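# Move long cardboard box from desk onto far shelf

## Task

Pick up the long cardboard box lying on the desk and set it down on a shelf board in the final shelving section at the far end of the aisle; either side of the aisle is acceptable. The box must rest directly on the shelf, not on top of a carton, and must not overhang the shelf's front edge. The robot must not topple or be left leaning, or the task fails.

## Robot and tools

ROBOT. TidyBot++: one wheeled base (0.54 m long, 0.50 m wide, 0.38 m tall) with a single seven-joint arm and a two-finger gripper. The shoulder sits 0.12 m ahead of the base centre, 0.68 m up. Cameras: base_camera (fixed on the base, facing forward) and wrist_camera (looks along the hand). The arm begins folded, hand pointing down, poking up to 0.08 m past the base front.

FRAMES. Base frame: origin on the floor below the base centre, x forward, y left, z up, metres. hand_pose and hand_target are reported in it; the point is the centre of the closed finger pads, with the hand's z axis running out along the fingers and the fingers opening along its y axis. The odometry frame is where the base frame was when the scene began; base_odometry (x, y, heading in rad, left positive, -3.142 to 3.142) is wheel-count only, so slip shows as travel and drift builds over many moves. base_tilt is in degrees, forward and right positive.

TOOLS.
move: one action plus optional cameras (list of "base_camera", "wrist_camera" or "all") and blocking (true/omitted waits until everything rests; false returns within about half a second while motion continues). An action may combine:
- base: an object of relative offsets from the base's current pose: translate_m (forward +, -2 to 2 m), strafe_m (left +, -2 to 2 m), rotate_rad (counter-clockwise from above +, -6.3 to 6.3). These are increments, not destinations.
- joints: absolute angles by name, one single arm. joint_1_rad (any angle; positive turns the arm clockwise seen from above, i.e. opposite to heading), joint_2_rad (-2.249 to 2.249, shoulder, 0 = upper arm vertical, + leans forward), joint_3_rad (any), joint_4_rad (-2.579 to 2.579, elbow, 0 straight, negative bends forward when joint_3 is 3.14), joint_5_rad (any), joint_6_rad (-2.099 to 2.099, wrist), joint_7_rad (any; hand pointing down, + is counter-clockwise from above, 1.57 puts fingers opening left/right), gripper_pos (0 fully open to 1 fully closed, absolute). Unlimited joints go the short way round; send less than half a turn per step.
- target: an absolute hand pose, one list of seven numbers [x, y, z, qw, qx, qy, qz], metres in the base frame, same convention as hand_pose. With target, joints may only carry gripper_pos.
- speeds: caps for this action only: translate_m/strafe_m 0.05 to 0.5 m/s (name only one when both are used), rotate_rad 0.1 to 1.57 rad/s, gripper_pos 0.234 to 0.993 per s.
- min_time_s: 0.1 to 8 s, the shortest duration for each arm motion.
A move with no action just reports state and images. Unknown keys make a call invalid.
wait: seconds (0 to 10), optional cameras; commands nothing, returns early once motions settle.
stop: brakes everything you commanded; braked parts report "stopped" and hold, possibly still pressing.
zoom_image: camera name and region [x0, y0, x1, y1] in pixels of that camera's latest image, at most 504 by 504.
read_manual: section "licences" only; no motion.
finished_scene: scene = current scene number; ends the scene irreversibly, call nothing after it.

RESULT LINES. base_status, joint_status, hand_status: "moving", "done", "off_target" (resting away from goal, maybe still pushing), "stopped", or uncommanded stops "contact_stop" and "time_out" (base moves end after at most 14 s). A blocked base may still say "done" while short of its goal. "not_followed" / "joint command not followed" with "cause:" means a self-collision check held back arm targets; "pose unreachable" likewise for a target. "torque_fault" freezes the arm for 10 s. "ARM HIT" flags a hard hit on the base or the arm itself. motor_effort gives percent of max torque per motor, bracket = peak of last action. on_its_own lists uncommanded behaviour. MOTOR HOT and OVER-TEMPERATURE FAULT warn of heating; during that fault keys show "limit_stop_at_motor_heat"; resend targets once commands are accepted. An uncommanded stop or refusal cancels the rest of that reply's move/wait/finished_scene calls.

ARM BEHAVIOUR. A target lets the controller pick joint angles, favouring the folded shape, so the elbow may swing and the hand may curve or overshoot; it settles within about 3 cm after "done". To fix position, shift your last target by (desired minus measured). To hold still, resend hand_target, not hand_pose. Low, close, forward-pointing poses tend to miss or hit the base. With the hand pointing down it reaches at most about 0.94 m high, only near the base. Loads make the arm sag; correct rather than commanding the read angle. Friction can leave joints off by their tolerance.

GRIPPER. Pad gap is roughly 85 x (1 - gripper_pos) mm. Fingers touch earlier than the reading suggests due to a spring. "off_target" on the gripper means it is holding something and squeezing (about 100 N slow, 140 N fast). The box is empty and easily crushed: close slowly, only slightly past contact.

AVOID. Driving or turning while the arm snags something high (tipping), reaching far out from folded over nearby furniture, swinging a stretched arm sideways, shoving the arm into desks or shelves, dropping the box or releasing it while moving, gripping hard while it still sits on a surface, and yanking or twisting the gripper. Backing away or retracting the arm rights a slight lean. Objects may occasionally be nudged by outside pushes.

Each tool is called as a command line: name --argument value for each argument, lists and objects as JSON in quotes; but a table of rows of numbers goes row by row, as --pt "numbers of a row", without its own name.

## Session

move --cameras '["all"]'

Scene clock: 0.00 s.
base_odometry: x=+0.000 y=+0.000 heading=+0.000
base_tilt: forward=-0.4 right=-0.1
base_status: not commanded
joint_positions: joint_1_rad=-0.039 joint_2_rad=-0.358 joint_3_rad=+3.129 joint_4_rad=-2.547 joint_5_rad=+0.016 joint_6_rad=-0.881 joint_7_rad=+1.599 gripper_pos=+0.002
joint_status: not commanded
motor_effort: joint_1_rad=+0 joint_2_rad=+0 joint_3_rad=+0 joint_4_rad=+12 joint_5_rad=+0 joint_6_rad=+1 joint_7_rad=+0
hand_pose: x=+0.2497 y=+0.0037 z=+0.5830 quat_wxyz=(+0.008, +0.998, +0.044, +0.036) (m; base frame)
hand_target: x=+0.2490 y=+0.0037 z=+0.5826 quat_wxyz=(+0.008, +0.998, +0.044, +0.035) (m; base frame)
hand_status: not commanded
pictures: base_camera, wrist_camera
Images, in order (width x height): base_camera 644x364, wrist_camera 644x476.

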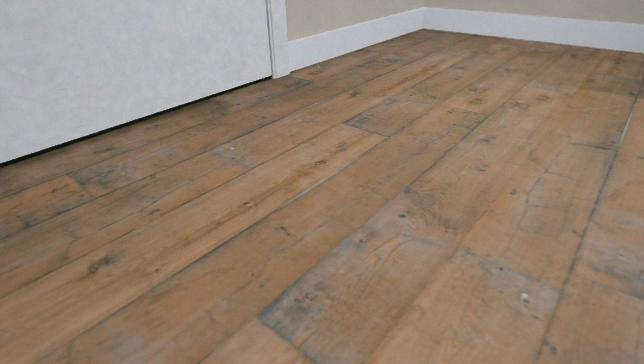

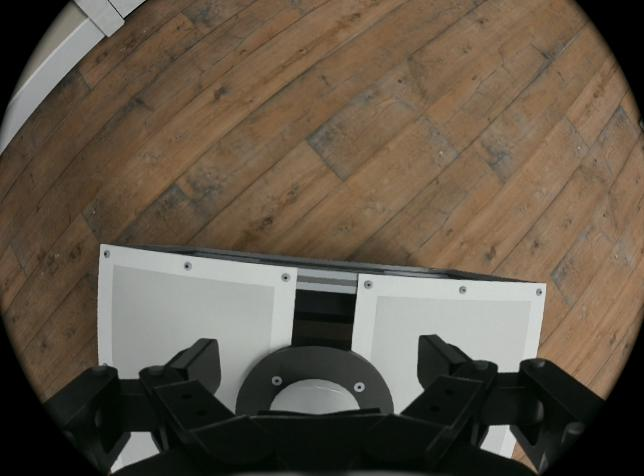

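move --joints '{"joint_6_rad": 0.5}' --cameras '["all"]'

move --base '{"rotate_rad": 1.2}' --cameras '["all"]'

move --base '{"rotate_rad": 1.2}' --cameras '["all"]'

move --base '{"rotate_rad": 1.2}' --cameras '["all"]'

move --base '{"rotate_rad": 1.2}' --cameras '["all"]'

Scene clock: 7.77 s.
move: done
base_odometry: x=+0.000 y=+0.000 heading=+0.000
base_tilt: forward=-0.4 right=-0.1
base_status: not commanded
joint_positions: joint_1_rad=-0.039 joint_2_rad=-0.358 joint_3_rad=+3.129 joint_4_rad=-2.547 joint_5_rad=+0.016 joint_6_rad=+0.455 joint_7_rad=+1.599 gripper_pos=+0.002
joint_status: all done
motor_effort: joint_1_rad=+0(1) joint_2_rad=-5(6) joint_3_rad=+0(0) joint_4_rad=+16(17) joint_5_rad=+0(0) joint_6_rad=+9(10) joint_7_rad=+0(1)
hand_pose: x=+0.5339 y=+0.0255 z=+0.8426 quat_wxyz=(-0.004, +0.762, +0.039, +0.647)
hand_target: x=+0.5356 y=+0.0259 z=+0.8556 quat_wxyz=(-0.004, +0.747, +0.039, +0.663)
hand_status: not commanded
pictures: base_camera, wrist_camera
Images, in order (width x height): base_camera 644x364, wrist_camera 644x476.

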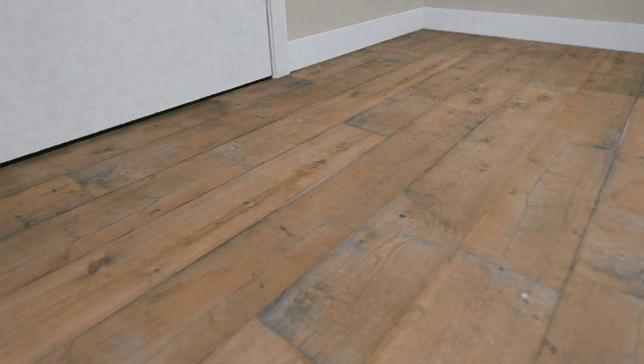

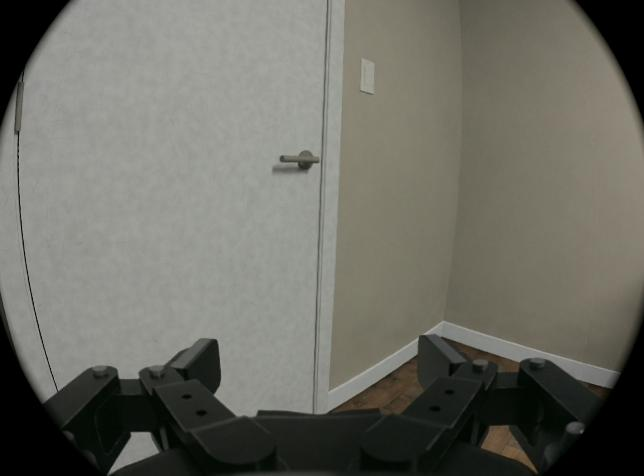

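Scene clock: 9.80 s.
move: done
base_odometry: x=+0.000 y=+0.000 heading=+1.199
base_tilt: forward=-0.4 right=-0.1
base_status: done
joint_positions: joint_1_rad=-0.039 joint_2_rad=-0.358 joint_3_rad=+3.128 joint_4_rad=-2.547 joint_5_rad=+0.016 joint_6_rad=+0.455 joint_7_rad=+1.599 gripper_pos=+0.002
joint_status: not commanded
motor_effort: joint_1_rad=+1(2) joint_2_rad=-5(6) joint_3_rad=+0(1) joint_4_rad=+16(16) joint_5_rad=+0(1) joint_6_rad=+9(10) joint_7_rad=+1(1)
hand_pose: x=+0.5339 y=+0.0257 z=+0.8427 quat_wxyz=(-0.004, +0.762, +0.040, +0.647)
hand_target: x=+0.5356 y=+0.0259 z=+0.8556 quat_wxyz=(-0.004, +0.747, +0.039, +0.663)
hand_status: not commanded
pictures: base_camera, wrist_camera
Images, in order (width x height): base_camera 644x364, wrist_camera 644x476.

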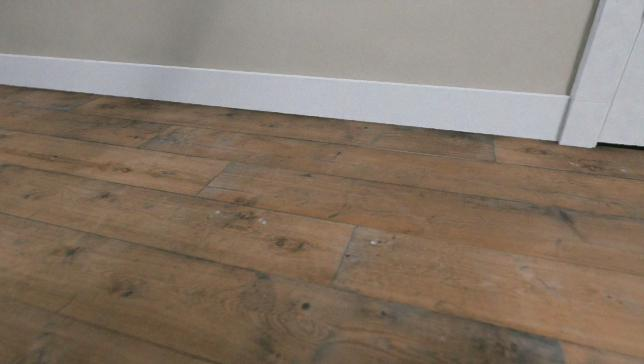

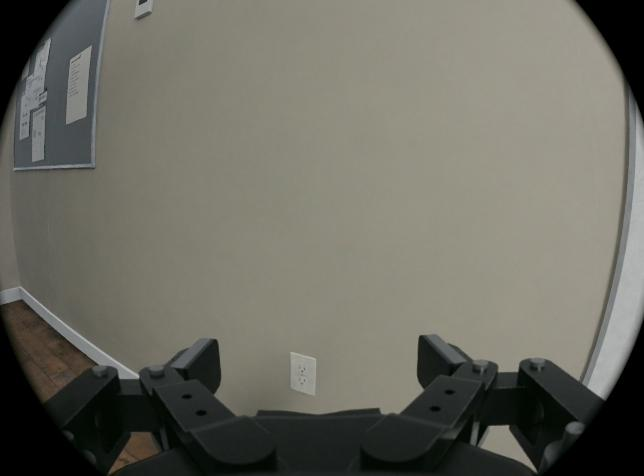

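Scene clock: 11.83 s.
move: done
base_odometry: x=+0.000 y=+0.000 heading=+2.399
base_tilt: forward=-0.4 right=-0.1
base_status: done
joint_positions: joint_1_rad=-0.039 joint_2_rad=-0.358 joint_3_rad=+3.128 joint_4_rad=-2.547 joint_5_rad=+0.016 joint_6_rad=+0.455 joint_7_rad=+1.599 gripper_pos=+0.002
joint_status: not commanded
motor_effort: joint_1_rad=+0(2) joint_2_rad=-5(6) joint_3_rad=+0(1) joint_4_rad=+16(17) joint_5_rad=+0(1) joint_6_rad=+9(10) joint_7_rad=+0(1)
hand_pose: x=+0.5339 y=+0.0258 z=+0.8427 quat_wxyz=(-0.004, +0.762, +0.040, +0.647)
hand_target: x=+0.5356 y=+0.0259 z=+0.8556 quat_wxyz=(-0.004, +0.747, +0.039, +0.663)
hand_status: not commanded
pictures: base_camera, wrist_camera
Images, in order (width x height): base_camera 644x364, wrist_camera 644x476.

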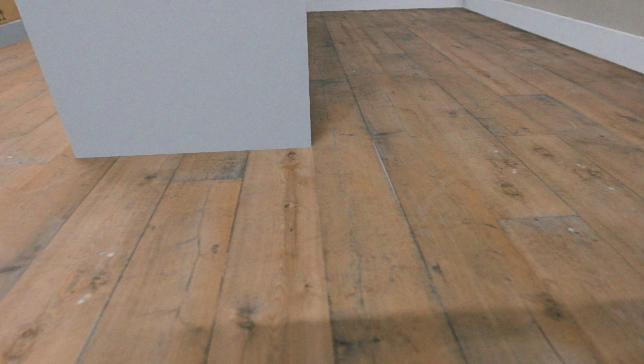

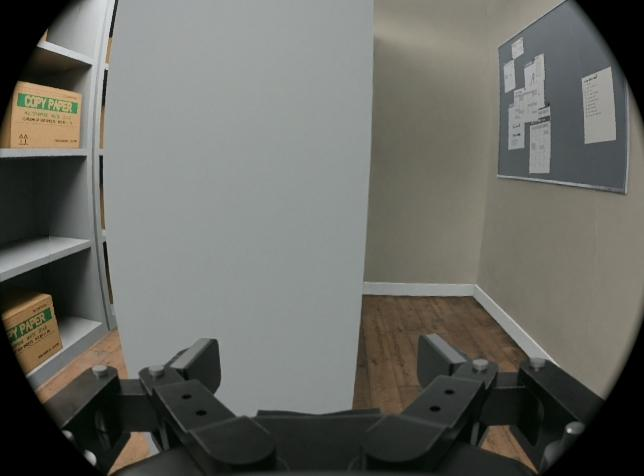

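Scene clock: 13.87 s.
move: done
base_odometry: x=+0.000 y=+0.000 heading=-2.685
base_tilt: forward=-0.4 right=-0.1
base_status: done
joint_positions: joint_1_rad=-0.039 joint_2_rad=-0.358 joint_3_rad=+3.128 joint_4_rad=-2.547 joint_5_rad=+0.016 joint_6_rad=+0.455 joint_7_rad=+1.599 gripper_pos=+0.002
joint_status: not commanded
motor_effort: joint_1_rad=+1(1) joint_2_rad=-5(6) joint_3_rad=+0(1) joint_4_rad=+16(17) joint_5_rad=+0(1) joint_6_rad=+9(10) joint_7_rad=+1(1)
hand_pose: x=+0.5339 y=+0.0259 z=+0.8427 quat_wxyz=(-0.004, +0.762, +0.040, +0.647)
hand_target: x=+0.5356 y=+0.0259 z=+0.8556 quat_wxyz=(-0.004, +0.747, +0.039, +0.663)
hand_status: not commanded
pictures: base_camera, wrist_camera
Images, in order (width x height): base_camera 644x364, wrist_camera 644x476.

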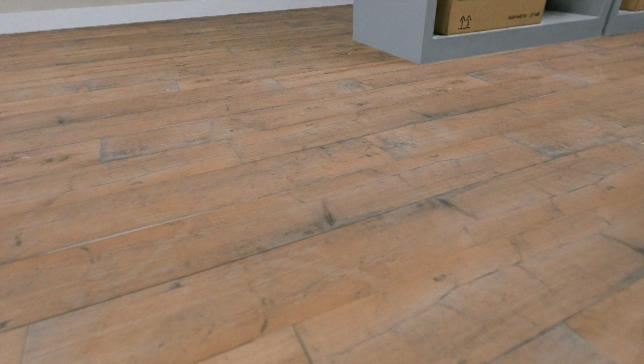

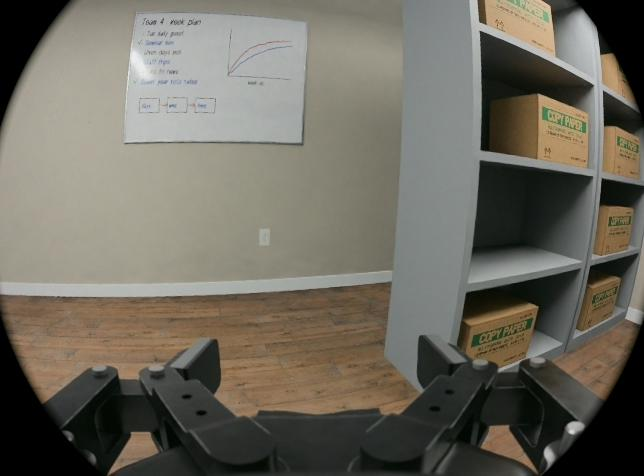

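Scene clock: 15.90 s.
move: done
base_odometry: x=+0.000 y=+0.000 heading=-1.486
base_tilt: forward=-0.4 right=-0.1
base_status: done
joint_positions: joint_1_rad=-0.039 joint_2_rad=-0.358 joint_3_rad=+3.128 joint_4_rad=-2.547 joint_5_rad=+0.016 joint_6_rad=+0.455 joint_7_rad=+1.599 gripper_pos=+0.002
joint_status: not commanded
motor_effort: joint_1_rad=+0(2) joint_2_rad=-5(6) joint_3_rad=+0(1) joint_4_rad=+16(17) joint_5_rad=+0(1) joint_6_rad=+9(10) joint_7_rad=+0(1)
hand_pose: x=+0.5339 y=+0.0259 z=+0.8427 quat_wxyz=(-0.004, +0.762, +0.040, +0.647)
hand_target: x=+0.5356 y=+0.0259 z=+0.8556 quat_wxyz=(-0.004, +0.747, +0.039, +0.663)
hand_status: not commanded
pictures: base_camera, wrist_camera
Images, in order (width x height): base_camera 644x364, wrist_camera 644x476.

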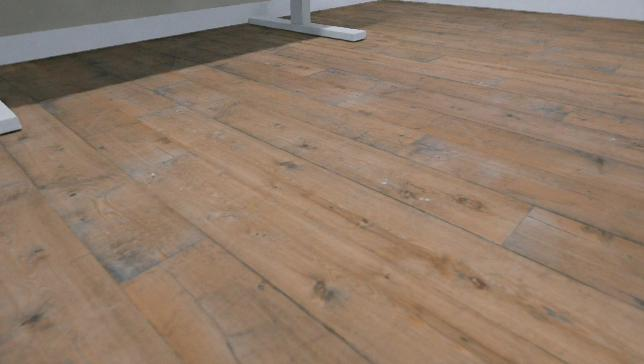

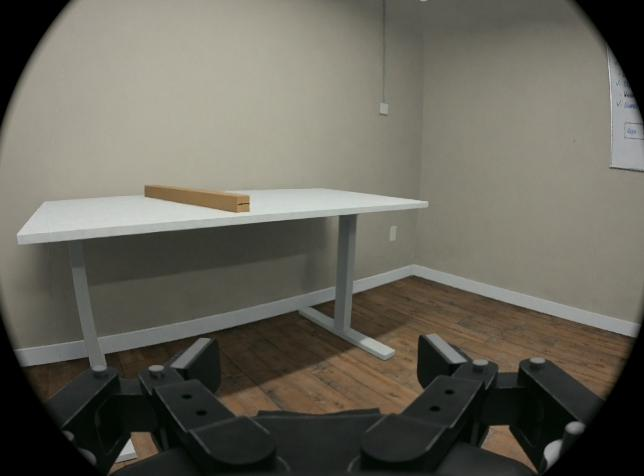

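move --base '{"rotate_rad": -1.7}' --cameras '["all"]'

move --base '{"rotate_rad": 2.1}' --cameras '["all"]'

Scene clock: 24.63 s.
move: done
base_odometry: x=+0.000 y=+0.000 heading=+3.098
base_tilt: forward=-0.4 right=-0.1
base_status: done
joint_positions: joint_1_rad=-0.039 joint_2_rad=-0.358 joint_3_rad=+3.129 joint_4_rad=-2.547 joint_5_rad=+0.016 joint_6_rad=+0.455 joint_7_rad=+1.599 gripper_pos=+0.002
joint_status: not commanded
motor_effort: joint_1_rad=+0(2) joint_2_rad=-6(6) joint_3_rad=+0(1) joint_4_rad=+16(17) joint_5_rad=+0(1) joint_6_rad=+8(10) joint_7_rad=+1(1)
hand_pose: x=+0.5340 y=+0.0256 z=+0.8427 quat_wxyz=(-0.004, +0.762, +0.039, +0.647)
hand_target: x=+0.5356 y=+0.0259 z=+0.8556 quat_wxyz=(-0.004, +0.747, +0.039, +0.663)
hand_status: not commanded
pictures: base_camera, wrist_camera
Images, in order (width x height): base_camera 644x364, wrist_camera 644x476.

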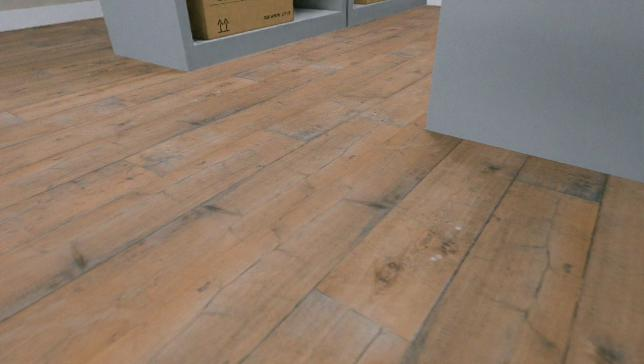

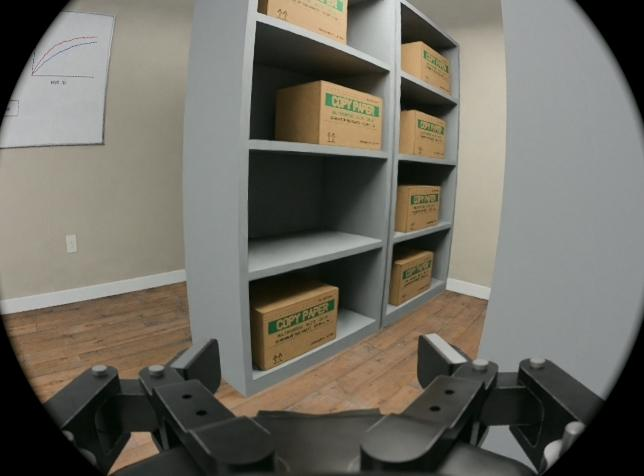

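Scene clock: 27.43 s.
move: done
base_odometry: x=+0.000 y=+0.000 heading=-1.086
base_tilt: forward=-0.3 right=-0.1
base_status: done
joint_positions: joint_1_rad=-0.039 joint_2_rad=-0.358 joint_3_rad=+3.130 joint_4_rad=-2.547 joint_5_rad=+0.016 joint_6_rad=+0.455 joint_7_rad=+1.599 gripper_pos=+0.002
joint_status: not commanded
motor_effort: joint_1_rad=+0(2) joint_2_rad=-5(7) joint_3_rad=+0(1) joint_4_rad=+16(17) joint_5_rad=+0(1) joint_6_rad=+9(10) joint_7_rad=+1(1)
hand_pose: x=+0.5340 y=+0.0251 z=+0.8428 quat_wxyz=(-0.004, +0.762, +0.039, +0.647)
hand_target: x=+0.5356 y=+0.0259 z=+0.8556 quat_wxyz=(-0.004, +0.747, +0.039, +0.663)
hand_status: not commanded
pictures: base_camera, wrist_camera
Images, in order (width x height): base_camera 644x364, wrist_camera 644x476.

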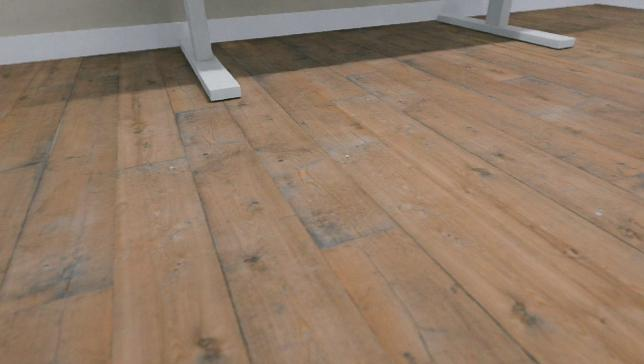

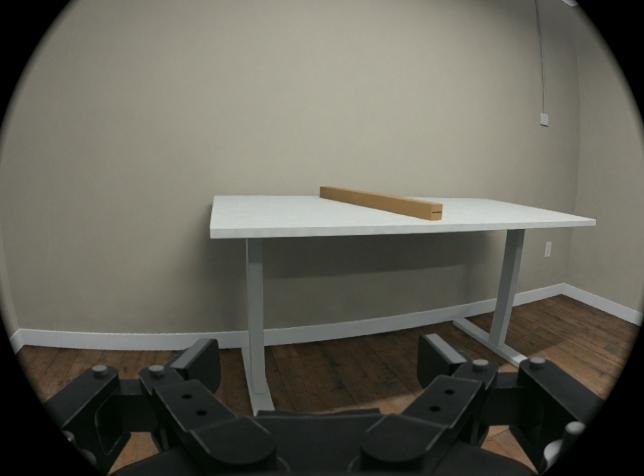

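move --base '{"rotate_rad": -2.697}'

move --base '{"translate_m": 0.25, "strafe_m": 0.82}' --cameras '["all"]'

Scene clock: 51.77 s.
move: done
base_odometry: x=+0.000 y=+0.000 heading=+2.501
base_tilt: forward=-0.4 right=-0.1
base_status: done
joint_positions: joint_1_rad=-0.039 joint_2_rad=-0.358 joint_3_rad=+3.130 joint_4_rad=-2.547 joint_5_rad=+0.016 joint_6_rad=+0.456 joint_7_rad=+1.599 gripper_pos=+0.002
joint_status: not commanded
motor_effort: joint_1_rad=+0(2) joint_2_rad=-5(7) joint_3_rad=+0(1) joint_4_rad=+16(17) joint_5_rad=+0(1) joint_6_rad=+10(10) joint_7_rad=+0(1)
hand_pose: x=+0.5340 y=+0.0251 z=+0.8428 quat_wxyz=(-0.004, +0.762, +0.039, +0.647)
hand_target: x=+0.5356 y=+0.0259 z=+0.8556 quat_wxyz=(-0.004, +0.747, +0.039, +0.663)
hand_status: not commanded
pictures: none

Scene clock: 54.57 s.
move: done
base_odometry: x=-0.691 y=-0.508 heading=+2.501
base_tilt: forward=-0.4 right=-0.1
base_status: done
joint_positions: joint_1_rad=-0.039 joint_2_rad=-0.358 joint_3_rad=+3.130 joint_4_rad=-2.547 joint_5_rad=+0.016 joint_6_rad=+0.456 joint_7_rad=+1.599 gripper_pos=+0.002
joint_status: not commanded
motor_effort: joint_1_rad=+1(1) joint_2_rad=-5(6) joint_3_rad=+0(1) joint_4_rad=+16(17) joint_5_rad=+0(1) joint_6_rad=+9(10) joint_7_rad=+1(1)
hand_pose: x=+0.5340 y=+0.0251 z=+0.8428 quat_wxyz=(-0.004, +0.761, +0.039, +0.647)
hand_target: x=+0.5356 y=+0.0259 z=+0.8556 quat_wxyz=(-0.004, +0.747, +0.039, +0.663)
hand_status: not commanded
pictures: base_camera, wrist_camera
Images, in order (width x height): base_camera 644x364, wrist_camera 644x476.

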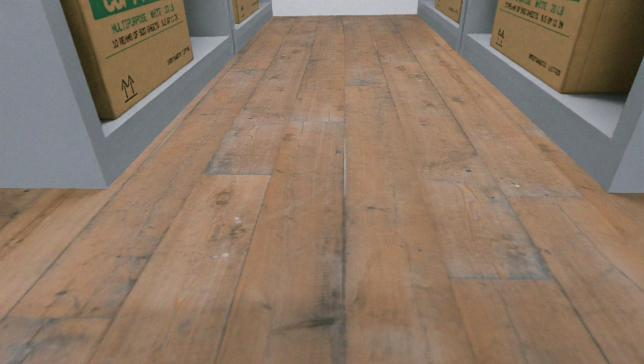

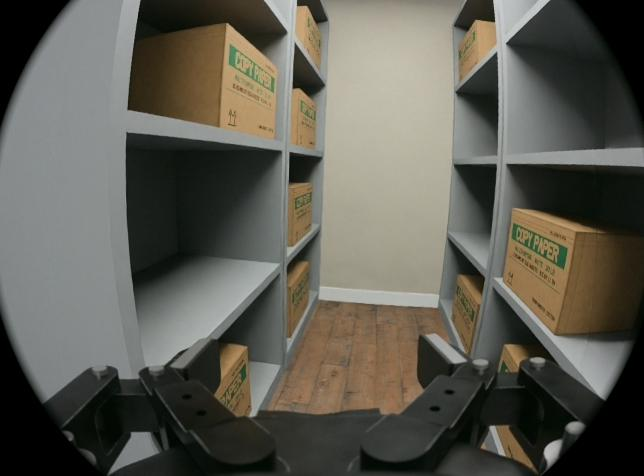

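zoom_image --camera "wrist_camera" --region '[400, 0, 644, 400]'

zoom_image --camera "wrist_camera" --region '[120, 0, 364, 400]'

Scaled by 1.260.

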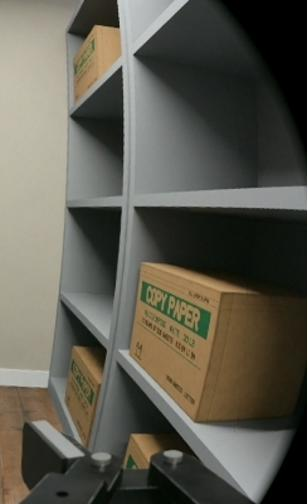

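Scaled by 1.260.

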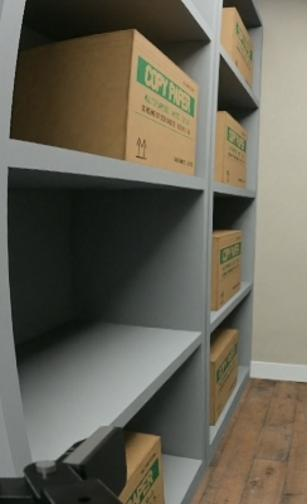

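move --base '{"rotate_rad": -0.05}' --cameras '["base_camera"]'

move --base '{"translate_m": 0.9, "strafe_m": -0.01}' --cameras '["all"]'

Scene clock: 100.97 s.
move: done
base_odometry: x=-0.691 y=-0.508 heading=+2.451
base_tilt: forward=-0.4 right=-0.1
base_status: done
joint_positions: joint_1_rad=-0.039 joint_2_rad=-0.358 joint_3_rad=+3.130 joint_4_rad=-2.547 joint_5_rad=+0.016 joint_6_rad=+0.456 joint_7_rad=+1.599 gripper_pos=+0.002
joint_status: not commanded
motor_effort: joint_1_rad=+1(1) joint_2_rad=-5(6) joint_3_rad=+0(1) joint_4_rad=+16(17) joint_5_rad=+0(1) joint_6_rad=+9(9) joint_7_rad=+0(1)
hand_pose: x=+0.5340 y=+0.0250 z=+0.8428 quat_wxyz=(-0.004, +0.761, +0.039, +0.647)
hand_target: x=+0.5356 y=+0.0259 z=+0.8556 quat_wxyz=(-0.004, +0.747, +0.039, +0.663)
hand_status: not commanded
Images, in order (width x height): base_camera 644x364.

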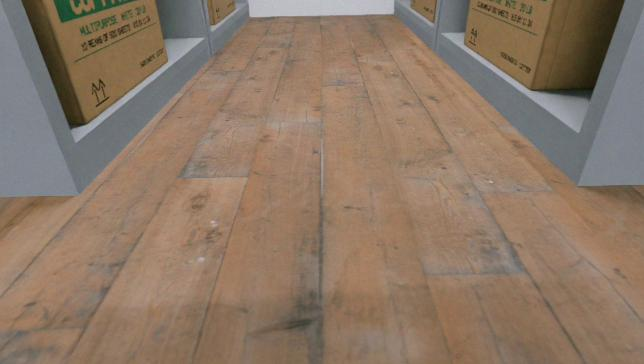

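Scene clock: 103.73 s.
move: done
base_odometry: x=-1.378 y=+0.073 heading=+2.451
base_tilt: forward=-0.4 right=-0.1
base_status: done
joint_positions: joint_1_rad=-0.039 joint_2_rad=-0.357 joint_3_rad=+3.130 joint_4_rad=-2.547 joint_5_rad=+0.016 joint_6_rad=+0.457 joint_7_rad=+1.599 gripper_pos=+0.002
joint_status: not commanded
motor_effort: joint_1_rad=+0(1) joint_2_rad=-5(8) joint_3_rad=+0(1) joint_4_rad=+16(18) joint_5_rad=+0(1) joint_6_rad=+9(10) joint_7_rad=+0(2)
hand_pose: x=+0.5342 y=+0.0251 z=+0.8428 quat_wxyz=(-0.004, +0.761, +0.039, +0.647)
hand_target: x=+0.5356 y=+0.0259 z=+0.8556 quat_wxyz=(-0.004, +0.747, +0.039, +0.663)
hand_status: not commanded
pictures: base_camera, wrist_camera
Images, in order (width x height): base_camera 644x364, wrist_camera 644x476.

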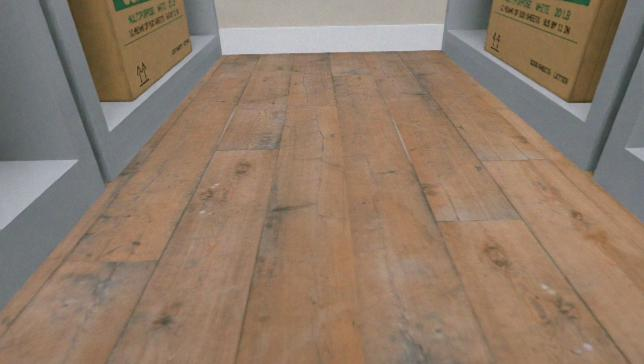

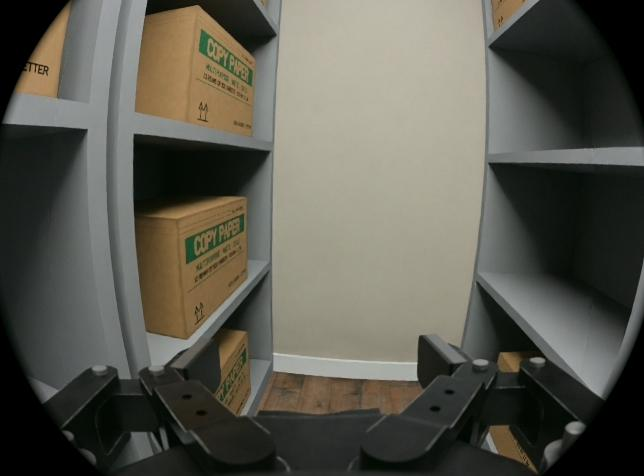

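move --joints '{"joint_6_rad": 0.66}' --cameras '["wrist_camera"]'

move --joints '{"joint_4_rad": -2.0, "joint_6_rad": 0.11}' --cameras '["wrist_camera"]'

Scene clock: 131.50 s.
move: done
base_odometry: x=-1.378 y=+0.073 heading=+2.451
base_tilt: forward=-0.4 right=-0.1
base_status: not commanded
joint_positions: joint_1_rad=-0.039 joint_2_rad=-0.357 joint_3_rad=+3.130 joint_4_rad=-2.547 joint_5_rad=+0.016 joint_6_rad=+0.635 joint_7_rad=+1.599 gripper_pos=+0.002
joint_status: all done
motor_effort: joint_1_rad=+0(1) joint_2_rad=-6(7) joint_3_rad=+0(0) joint_4_rad=+16(18) joint_5_rad=+0(0) joint_6_rad=+10(11) joint_7_rad=+1(1)
hand_pose: x=+0.5383 y=+0.0262 z=+0.8983 quat_wxyz=(-0.005, +0.701, +0.037, +0.713)
hand_target: x=+0.5376 y=+0.0269 z=+0.9054 quat_wxyz=(-0.006, +0.692, +0.037, +0.721)
hand_status: not commanded
Images, in order (width x height): wrist_camera 644x476.

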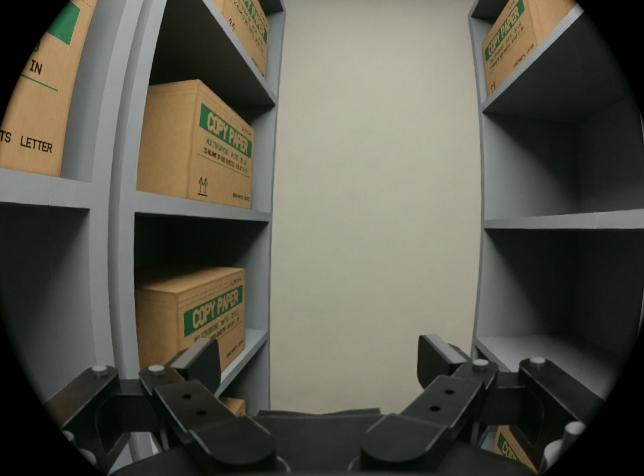

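Scene clock: 133.60 s.
move: done
base_odometry: x=-1.378 y=+0.073 heading=+2.451
base_tilt: forward=-0.4 right=-0.1
base_status: not commanded
joint_positions: joint_1_rad=-0.039 joint_2_rad=-0.357 joint_3_rad=+3.130 joint_4_rad=-2.032 joint_5_rad=+0.016 joint_6_rad=+0.172 joint_7_rad=+1.599 gripper_pos=+0.002
joint_status: all done
motor_effort: joint_1_rad=+1(1) joint_2_rad=-8(9) joint_3_rad=+0(1) joint_4_rad=+19(19) joint_5_rad=+0(1) joint_6_rad=+9(11) joint_7_rad=+1(2)
hand_pose: x=+0.5943 y=+0.0276 z=+1.0641 quat_wxyz=(-0.002, +0.682, +0.035, +0.730)
hand_target: x=+0.5954 y=+0.0280 z=+1.0653 quat_wxyz=(-0.002, +0.693, +0.035, +0.721)
hand_status: not commanded
Images, in order (width x height): wrist_camera 644x476.

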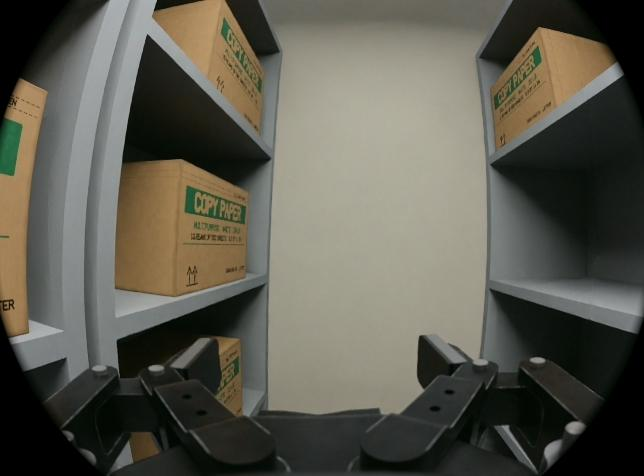

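move --base '{"translate_m": -1.55}' --joints '{"joint_2_rad": -0.358, "joint_4_rad": -2.2, "joint_6_rad": 0.0}'

move --base '{"rotate_rad": 3.1416}' --cameras '["all"]'

Scene clock: 172.33 s.
move: done
base_odometry: x=-0.183 y=-0.914 heading=+2.451
base_tilt: forward=-0.4 right=-0.1
base_status: done
joint_positions: joint_1_rad=-0.039 joint_2_rad=-0.352 joint_3_rad=+3.130 joint_4_rad=-2.173 joint_5_rad=+0.016 joint_6_rad=+0.058 joint_7_rad=+1.599 gripper_pos=+0.002
joint_status: all done
motor_effort: joint_1_rad=+1(2) joint_2_rad=-8(12) joint_3_rad=+0(2) joint_4_rad=+19(20) joint_5_rad=+0(1) joint_6_rad=+9(11) joint_7_rad=+1(2)
hand_pose: x=+0.5832 y=+0.0261 z=+0.9392 quat_wxyz=(-0.001, +0.771, +0.038, +0.636)
hand_target: x=+0.5735 y=+0.0256 z=+0.9082 quat_wxyz=(+0.000, +0.795, +0.039, +0.605)
hand_status: not commanded
pictures: none

Scene clock: 175.63 s.
move: done
base_odometry: x=-0.183 y=-0.914 heading=-0.691
base_tilt: forward=-0.4 right=-0.1
base_status: done
joint_positions: joint_1_rad=-0.039 joint_2_rad=-0.352 joint_3_rad=+3.130 joint_4_rad=-2.173 joint_5_rad=+0.016 joint_6_rad=+0.058 joint_7_rad=+1.599 gripper_pos=+0.002
joint_status: not commanded
motor_effort: joint_1_rad=+0(2) joint_2_rad=-8(10) joint_3_rad=+0(2) joint_4_rad=+18(19) joint_5_rad=+0(1) joint_6_rad=+9(10) joint_7_rad=+0(1)
hand_pose: x=+0.5832 y=+0.0261 z=+0.9392 quat_wxyz=(-0.001, +0.771, +0.038, +0.636)
hand_target: x=+0.5735 y=+0.0256 z=+0.9082 quat_wxyz=(+0.000, +0.795, +0.039, +0.605)
hand_status: not commanded
pictures: base_camera, wrist_camera
Images, in order (width x height): base_camera 644x364, wrist_camera 644x476.

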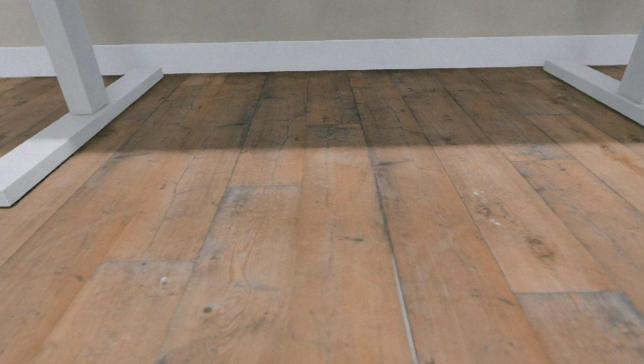

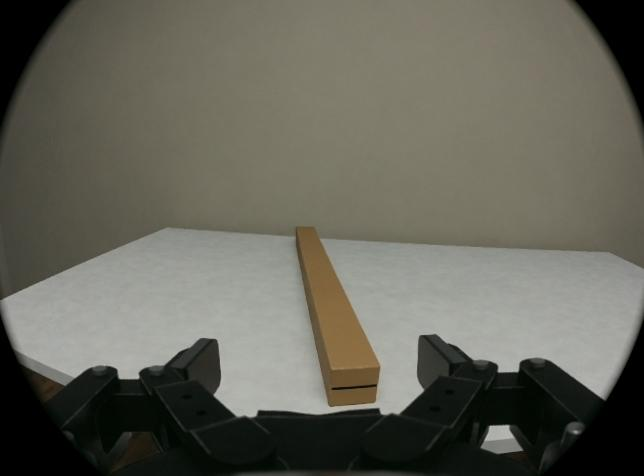

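move --joints '{"joint_1_rad": 0.0, "joint_2_rad": 0.076, "joint_3_rad": 3.1416, "joint_4_rad": -1.23, "joint_5_rad": 0.0, "joint_6_rad": -1.835, "joint_7_rad": 1.571}' --cameras '["wrist_camera"]'

move --base '{"translate_m": 0.3}' --cameras '["all"]'

Scene clock: 189.70 s.
move: done
base_odometry: x=-0.183 y=-0.914 heading=-0.691
base_tilt: forward=-0.3 right=-0.1
base_status: not commanded
joint_positions: joint_1_rad=-0.020 joint_2_rad=+0.050 joint_3_rad=+3.130 joint_4_rad=-1.261 joint_5_rad=+0.016 joint_6_rad=-1.787 joint_7_rad=+1.599 gripper_pos=+0.002
joint_status: all done
motor_effort: joint_1_rad=+0(1) joint_2_rad=-16(17) joint_3_rad=+0(1) joint_4_rad=+14(20) joint_5_rad=+0(1) joint_6_rad=+1(10) joint_7_rad=+0(2)
hand_pose: x=+0.4571 y=+0.0071 z=+0.8720 quat_wxyz=(+0.007, +0.999, +0.028, +0.022)
hand_target: x=+0.4545 y=+0.0013 z=+0.8723 quat_wxyz=(+0.000, +1.000, +0.000, +0.000)
hand_status: not commanded
Images, in order (width x height): wrist_camera 644x476.

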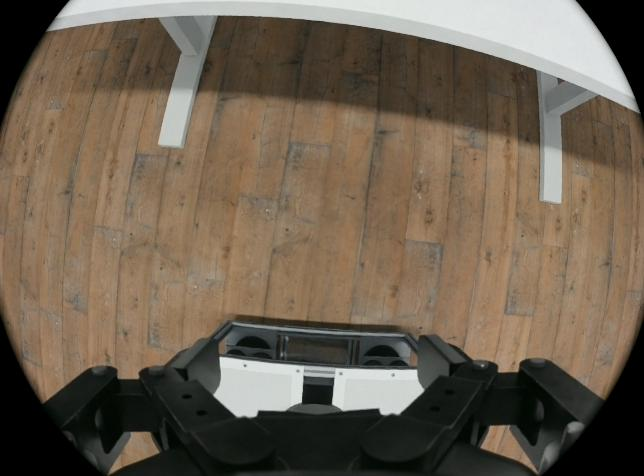

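Scene clock: 191.43 s.
move: done
base_odometry: x=+0.048 y=-1.106 heading=-0.691
base_tilt: forward=-0.4 right=-0.1
base_status: done
joint_positions: joint_1_rad=-0.019 joint_2_rad=+0.072 joint_3_rad=+3.130 joint_4_rad=-1.257 joint_5_rad=+0.016 joint_6_rad=-1.796 joint_7_rad=+1.599 gripper_pos=+0.002
joint_status: not commanded
motor_effort: joint_1_rad=+0(1) joint_2_rad=-17(21) joint_3_rad=+0(1) joint_4_rad=+14(15) joint_5_rad=+0(1) joint_6_rad=+1(3) joint_7_rad=+1(1)
hand_pose: x=+0.4593 y=+0.0067 z=+0.8653 quat_wxyz=(+0.007, +1.000, +0.027, +0.008)
hand_target: x=+0.4545 y=+0.0013 z=+0.8723 quat_wxyz=(+0.000, +1.000, +0.000, +0.000)
hand_status: not commanded
pictures: base_camera, wrist_camera
Images, in order (width x height): base_camera 644x364, wrist_camera 644x476.

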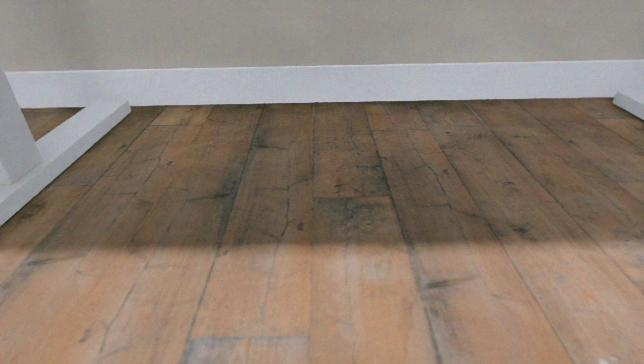

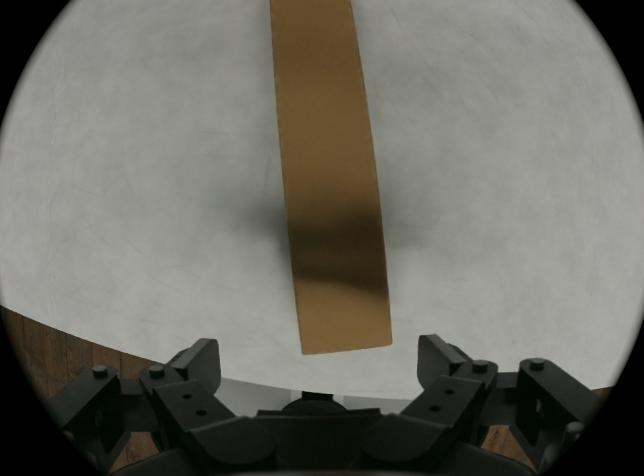

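move --base '{"rotate_rad": 0.159}'

move --base '{"strafe_m": -0.07}' --cameras '["all"]'

move --base '{"translate_m": 0.12}' --cameras '["all"]'

Scene clock: 201.77 s.
move: done
base_odometry: x=+0.048 y=-1.106 heading=-0.532
base_tilt: forward=-0.3 right=-0.1
base_status: done
joint_positions: joint_1_rad=-0.010 joint_2_rad=+0.072 joint_3_rad=+3.135 joint_4_rad=-1.257 joint_5_rad=+0.012 joint_6_rad=-1.796 joint_7_rad=+1.599 gripper_pos=+0.002
joint_status: not commanded
motor_effort: joint_1_rad=+1(3) joint_2_rad=-18(18) joint_3_rad=-1(2) joint_4_rad=+14(14) joint_5_rad=+0(1) joint_6_rad=+1(1) joint_7_rad=+0(1)
hand_pose: x=+0.4594 y=+0.0033 z=+0.8653 quat_wxyz=(+0.006, +1.000, +0.021, +0.008)
hand_target: x=+0.4545 y=+0.0013 z=+0.8723 quat_wxyz=(+0.000, +1.000, +0.000, +0.000)
hand_status: not commanded
pictures: none

Scene clock: 202.87 s.
move: done
base_odometry: x=+0.013 y=-1.166 heading=-0.531
base_tilt: forward=-0.3 right=-0.1
base_status: done
joint_positions: joint_1_rad=-0.006 joint_2_rad=+0.072 joint_3_rad=+3.138 joint_4_rad=-1.257 joint_5_rad=+0.012 joint_6_rad=-1.796 joint_7_rad=+1.599 gripper_pos=+0.002
joint_status: not commanded
motor_effort: joint_1_rad=+0(2) joint_2_rad=-17(18) joint_3_rad=-1(2) joint_4_rad=+14(15) joint_5_rad=+0(1) joint_6_rad=+0(1) joint_7_rad=+1(1)
hand_pose: x=+0.4594 y=+0.0008 z=+0.8653 quat_wxyz=(+0.006, +1.000, +0.017, +0.008)
hand_target: x=+0.4545 y=+0.0013 z=+0.8723 quat_wxyz=(+0.000, +1.000, +0.000, +0.000)
hand_status: not commanded
pictures: base_camera, wrist_camera
Images, in order (width x height): base_camera 644x364, wrist_camera 644x476.

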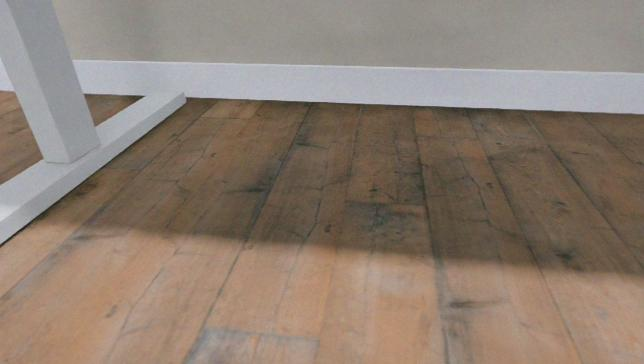

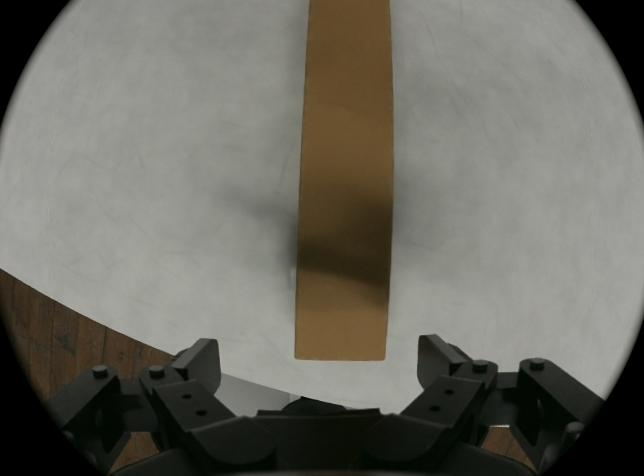

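Scene clock: 204.13 s.
move: done
base_odometry: x=+0.116 y=-1.227 heading=-0.531
base_tilt: forward=-0.4 right=-0.1
base_status: done
joint_positions: joint_1_rad=-0.006 joint_2_rad=+0.080 joint_3_rad=+3.138 joint_4_rad=-1.257 joint_5_rad=+0.012 joint_6_rad=-1.798 joint_7_rad=+1.599 gripper_pos=+0.002
joint_status: not commanded
motor_effort: joint_1_rad=+1(1) joint_2_rad=-18(21) joint_3_rad=-1(1) joint_4_rad=+14(15) joint_5_rad=+0(1) joint_6_rad=+0(2) joint_7_rad=+0(1)
hand_pose: x=+0.4604 y=+0.0008 z=+0.8630 quat_wxyz=(+0.006, +1.000, +0.017, +0.003)
hand_target: x=+0.4545 y=+0.0013 z=+0.8723 quat_wxyz=(+0.000, +1.000, +0.000, +0.000)
hand_status: not commanded
pictures: base_camera, wrist_camera
Images, in order (width x height): base_camera 644x364, wrist_camera 644x476.

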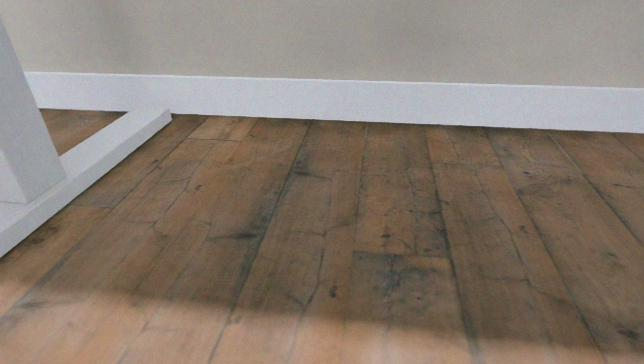

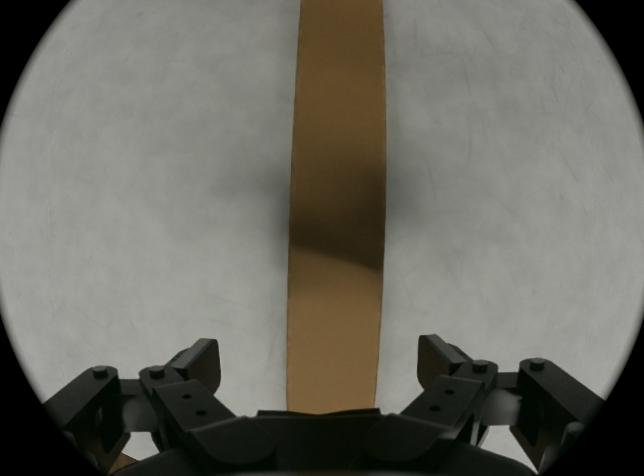

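move --joints '{"joint_6_rad": -1.2}' --cameras '["wrist_camera"]'

Scene clock: 210.50 s.
move: done
base_odometry: x=+0.116 y=-1.227 heading=-0.531
base_tilt: forward=-0.4 right=-0.1
base_status: not commanded
joint_positions: joint_1_rad=-0.006 joint_2_rad=+0.080 joint_3_rad=+3.138 joint_4_rad=-1.255 joint_5_rad=+0.012 joint_6_rad=-1.238 joint_7_rad=+1.599 gripper_pos=+0.002
joint_status: all done
motor_effort: joint_1_rad=+1(1) joint_2_rad=-20(21) joint_3_rad=+0(1) joint_4_rad=+17(17) joint_5_rad=+0(0) joint_6_rad=+5(6) joint_7_rad=+0(1)
hand_pose: x=+0.6258 y=+0.0024 z=+0.9126 quat_wxyz=(+0.008, +0.960, +0.018, +0.281)
hand_target: x=+0.6392 y=+0.0013 z=+0.9331 quat_wxyz=(+0.000, +0.950, +0.000, +0.312)
hand_status: not commanded
Images, in order (width x height): wrist_camera 644x476.

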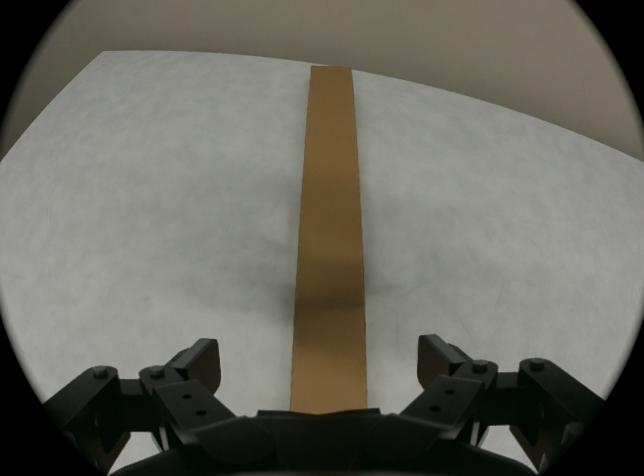

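move --joints '{"joint_2_rad": 0.319, "joint_4_rad": -0.986, "joint_6_rad": -1.836}' --cameras '["wrist_camera"]'

Scene clock: 223.87 s.
move: done
base_odometry: x=+0.116 y=-1.227 heading=-0.531
base_tilt: forward=-0.4 right=-0.1
base_status: not commanded
joint_positions: joint_1_rad=-0.006 joint_2_rad=+0.305 joint_3_rad=+3.138 joint_4_rad=-1.017 joint_5_rad=+0.012 joint_6_rad=-1.789 joint_7_rad=+1.599 gripper_pos=+0.002
joint_status: all done
motor_effort: joint_1_rad=+0(1) joint_2_rad=-25(28) joint_3_rad=-1(1) joint_4_rad=+14(18) joint_5_rad=+0(0) joint_6_rad=+0(7) joint_7_rad=+0(1)
hand_pose: x=+0.5595 y=+0.0015 z=+0.8495 quat_wxyz=(+0.005, +1.000, +0.017, +0.015)
hand_target: x=+0.5545 y=+0.0013 z=+0.8526 quat_wxyz=(+0.000, +1.000, +0.000, +0.000)
hand_status: not commanded
Images, in order (width x height): wrist_camera 644x476.

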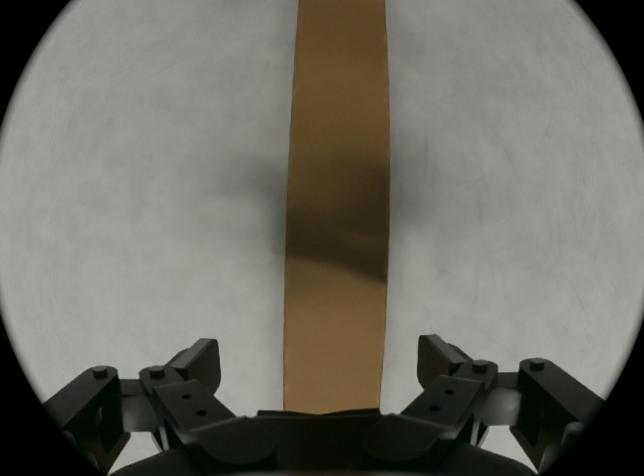

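move --base '{"translate_m": 0.05, "strafe_m": -0.008}' --speeds '{"translate_m": 0.1}' --cameras '["base_camera"]'

move --joints '{"joint_2_rad": 0.4, "joint_4_rad": -0.94, "joint_6_rad": -1.80}' --cameras '["wrist_camera"]' --min_time_s 2

Scene clock: 235.00 s.
move: done
base_odometry: x=+0.155 y=-1.259 heading=-0.531
base_tilt: forward=-0.3 right=-0.1
base_status: done
joint_positions: joint_1_rad=-0.006 joint_2_rad=+0.310 joint_3_rad=+3.138 joint_4_rad=-1.015 joint_5_rad=+0.012 joint_6_rad=-1.797 joint_7_rad=+1.599 gripper_pos=+0.002
joint_status: not commanded
motor_effort: joint_1_rad=+1(2) joint_2_rad=-24(30) joint_3_rad=-1(2) joint_4_rad=+13(15) joint_5_rad=+0(1) joint_6_rad=+0(3) joint_7_rad=+0(1)
hand_pose: x=+0.5584 y=+0.0015 z=+0.8476 quat_wxyz=(+0.005, +1.000, +0.017, +0.010)
hand_target: x=+0.5545 y=+0.0013 z=+0.8526 quat_wxyz=(+0.000, +1.000, +0.000, +0.000)
hand_status: not commanded
Images, in order (width x height): base_camera 644x364.

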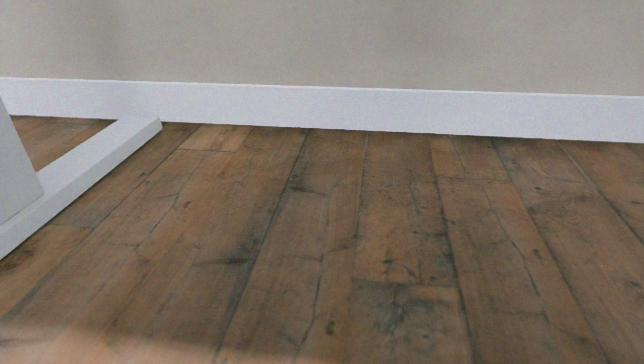

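Scene clock: 237.30 s.
move: done
base_odometry: x=+0.155 y=-1.259 heading=-0.531
base_tilt: forward=-0.3 right=-0.1
base_status: not commanded
joint_positions: joint_1_rad=-0.006 joint_2_rad=+0.372 joint_3_rad=+3.138 joint_4_rad=-0.971 joint_5_rad=+0.012 joint_6_rad=-1.797 joint_7_rad=+1.599 gripper_pos=+0.002
joint_status: all done
motor_effort: joint_1_rad=+1(1) joint_2_rad=-27(28) joint_3_rad=-1(1) joint_4_rad=+14(15) joint_5_rad=+0(0) joint_6_rad=+0(2) joint_7_rad=+0(1)
hand_pose: x=+0.5787 y=+0.0016 z=+0.8333 quat_wxyz=(+0.005, +1.000, +0.017, +0.001)
hand_target: x=+0.5894 y=+0.0013 z=+0.8300 quat_wxyz=(+0.000, +1.000, +0.000, +0.001)
hand_status: not commanded
Images, in order (width x height): wrist_camera 644x476.

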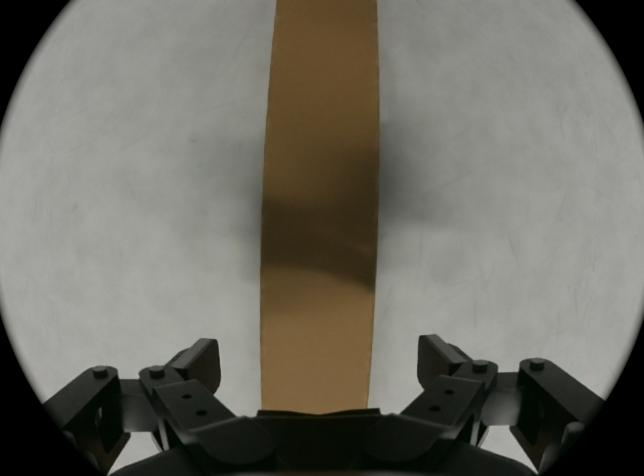

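move --joints '{"joint_2_rad": 0.46, "joint_4_rad": -0.94, "joint_6_rad": -1.745}' --cameras '["wrist_camera"]' --min_time_s 2

Scene clock: 245.47 s.
move: done
base_odometry: x=+0.155 y=-1.259 heading=-0.531
base_tilt: forward=-0.3 right=-0.1
base_status: not commanded
joint_positions: joint_1_rad=-0.006 joint_2_rad=+0.431 joint_3_rad=+3.138 joint_4_rad=-0.971 joint_5_rad=+0.012 joint_6_rad=-1.788 joint_7_rad=+1.599 gripper_pos=+0.002
joint_status: all done
motor_effort: joint_1_rad=+0(1) joint_2_rad=-29(29) joint_3_rad=-1(1) joint_4_rad=+15(15) joint_5_rad=+0(0) joint_6_rad=+0(2) joint_7_rad=+0(1)
hand_pose: x=+0.5895 y=+0.0017 z=+0.8058 quat_wxyz=(+0.005, +1.000, +0.017, -0.025)
hand_target: x=+0.6145 y=+0.0013 z=+0.8010 quat_wxyz=(+0.000, +1.000, +0.000, -0.002)
hand_status: not commanded
Images, in order (width x height): wrist_camera 644x476.

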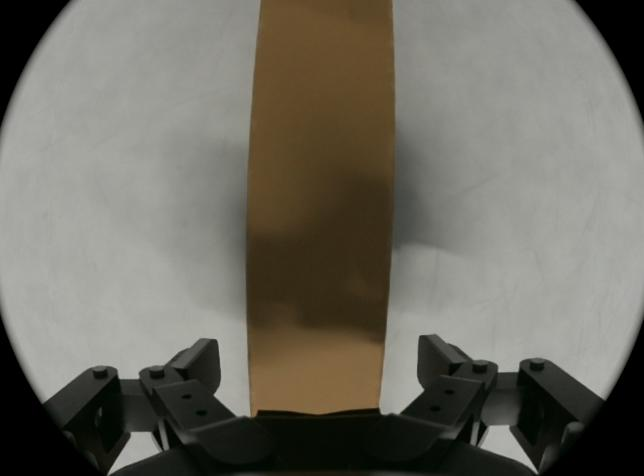

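move --joints '{"joint_2_rad": 0.40, "joint_4_rad": -0.94, "joint_6_rad": -1.74}' --cameras '["wrist_camera"]' --min_time_s 2

Scene clock: 256.83 s.
move: done
base_odometry: x=+0.155 y=-1.259 heading=-0.531
base_tilt: forward=-0.3 right=-0.1
base_status: not commanded
joint_positions: joint_1_rad=-0.006 joint_2_rad=+0.431 joint_3_rad=+3.138 joint_4_rad=-0.971 joint_5_rad=+0.012 joint_6_rad=-1.786 joint_7_rad=+1.599 gripper_pos=+0.002
joint_status: all done
motor_effort: joint_1_rad=+1(1) joint_2_rad=-28(30) joint_3_rad=-1(1) joint_4_rad=+14(15) joint_5_rad=+0(1) joint_6_rad=+1(2) joint_7_rad=+0(1)
hand_pose: x=+0.5904 y=+0.0017 z=+0.8058 quat_wxyz=(+0.005, +1.000, +0.017, -0.023)
hand_target: x=+0.6080 y=+0.0013 z=+0.8306 quat_wxyz=(+0.000, +1.000, +0.000, +0.031)
hand_status: not commanded
Images, in order (width x height): wrist_camera 644x476.

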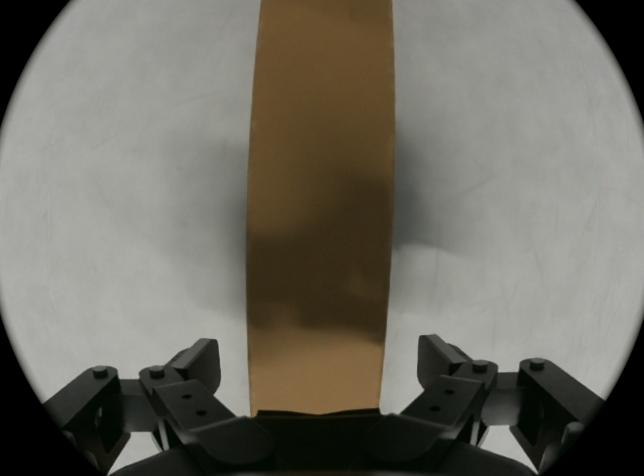

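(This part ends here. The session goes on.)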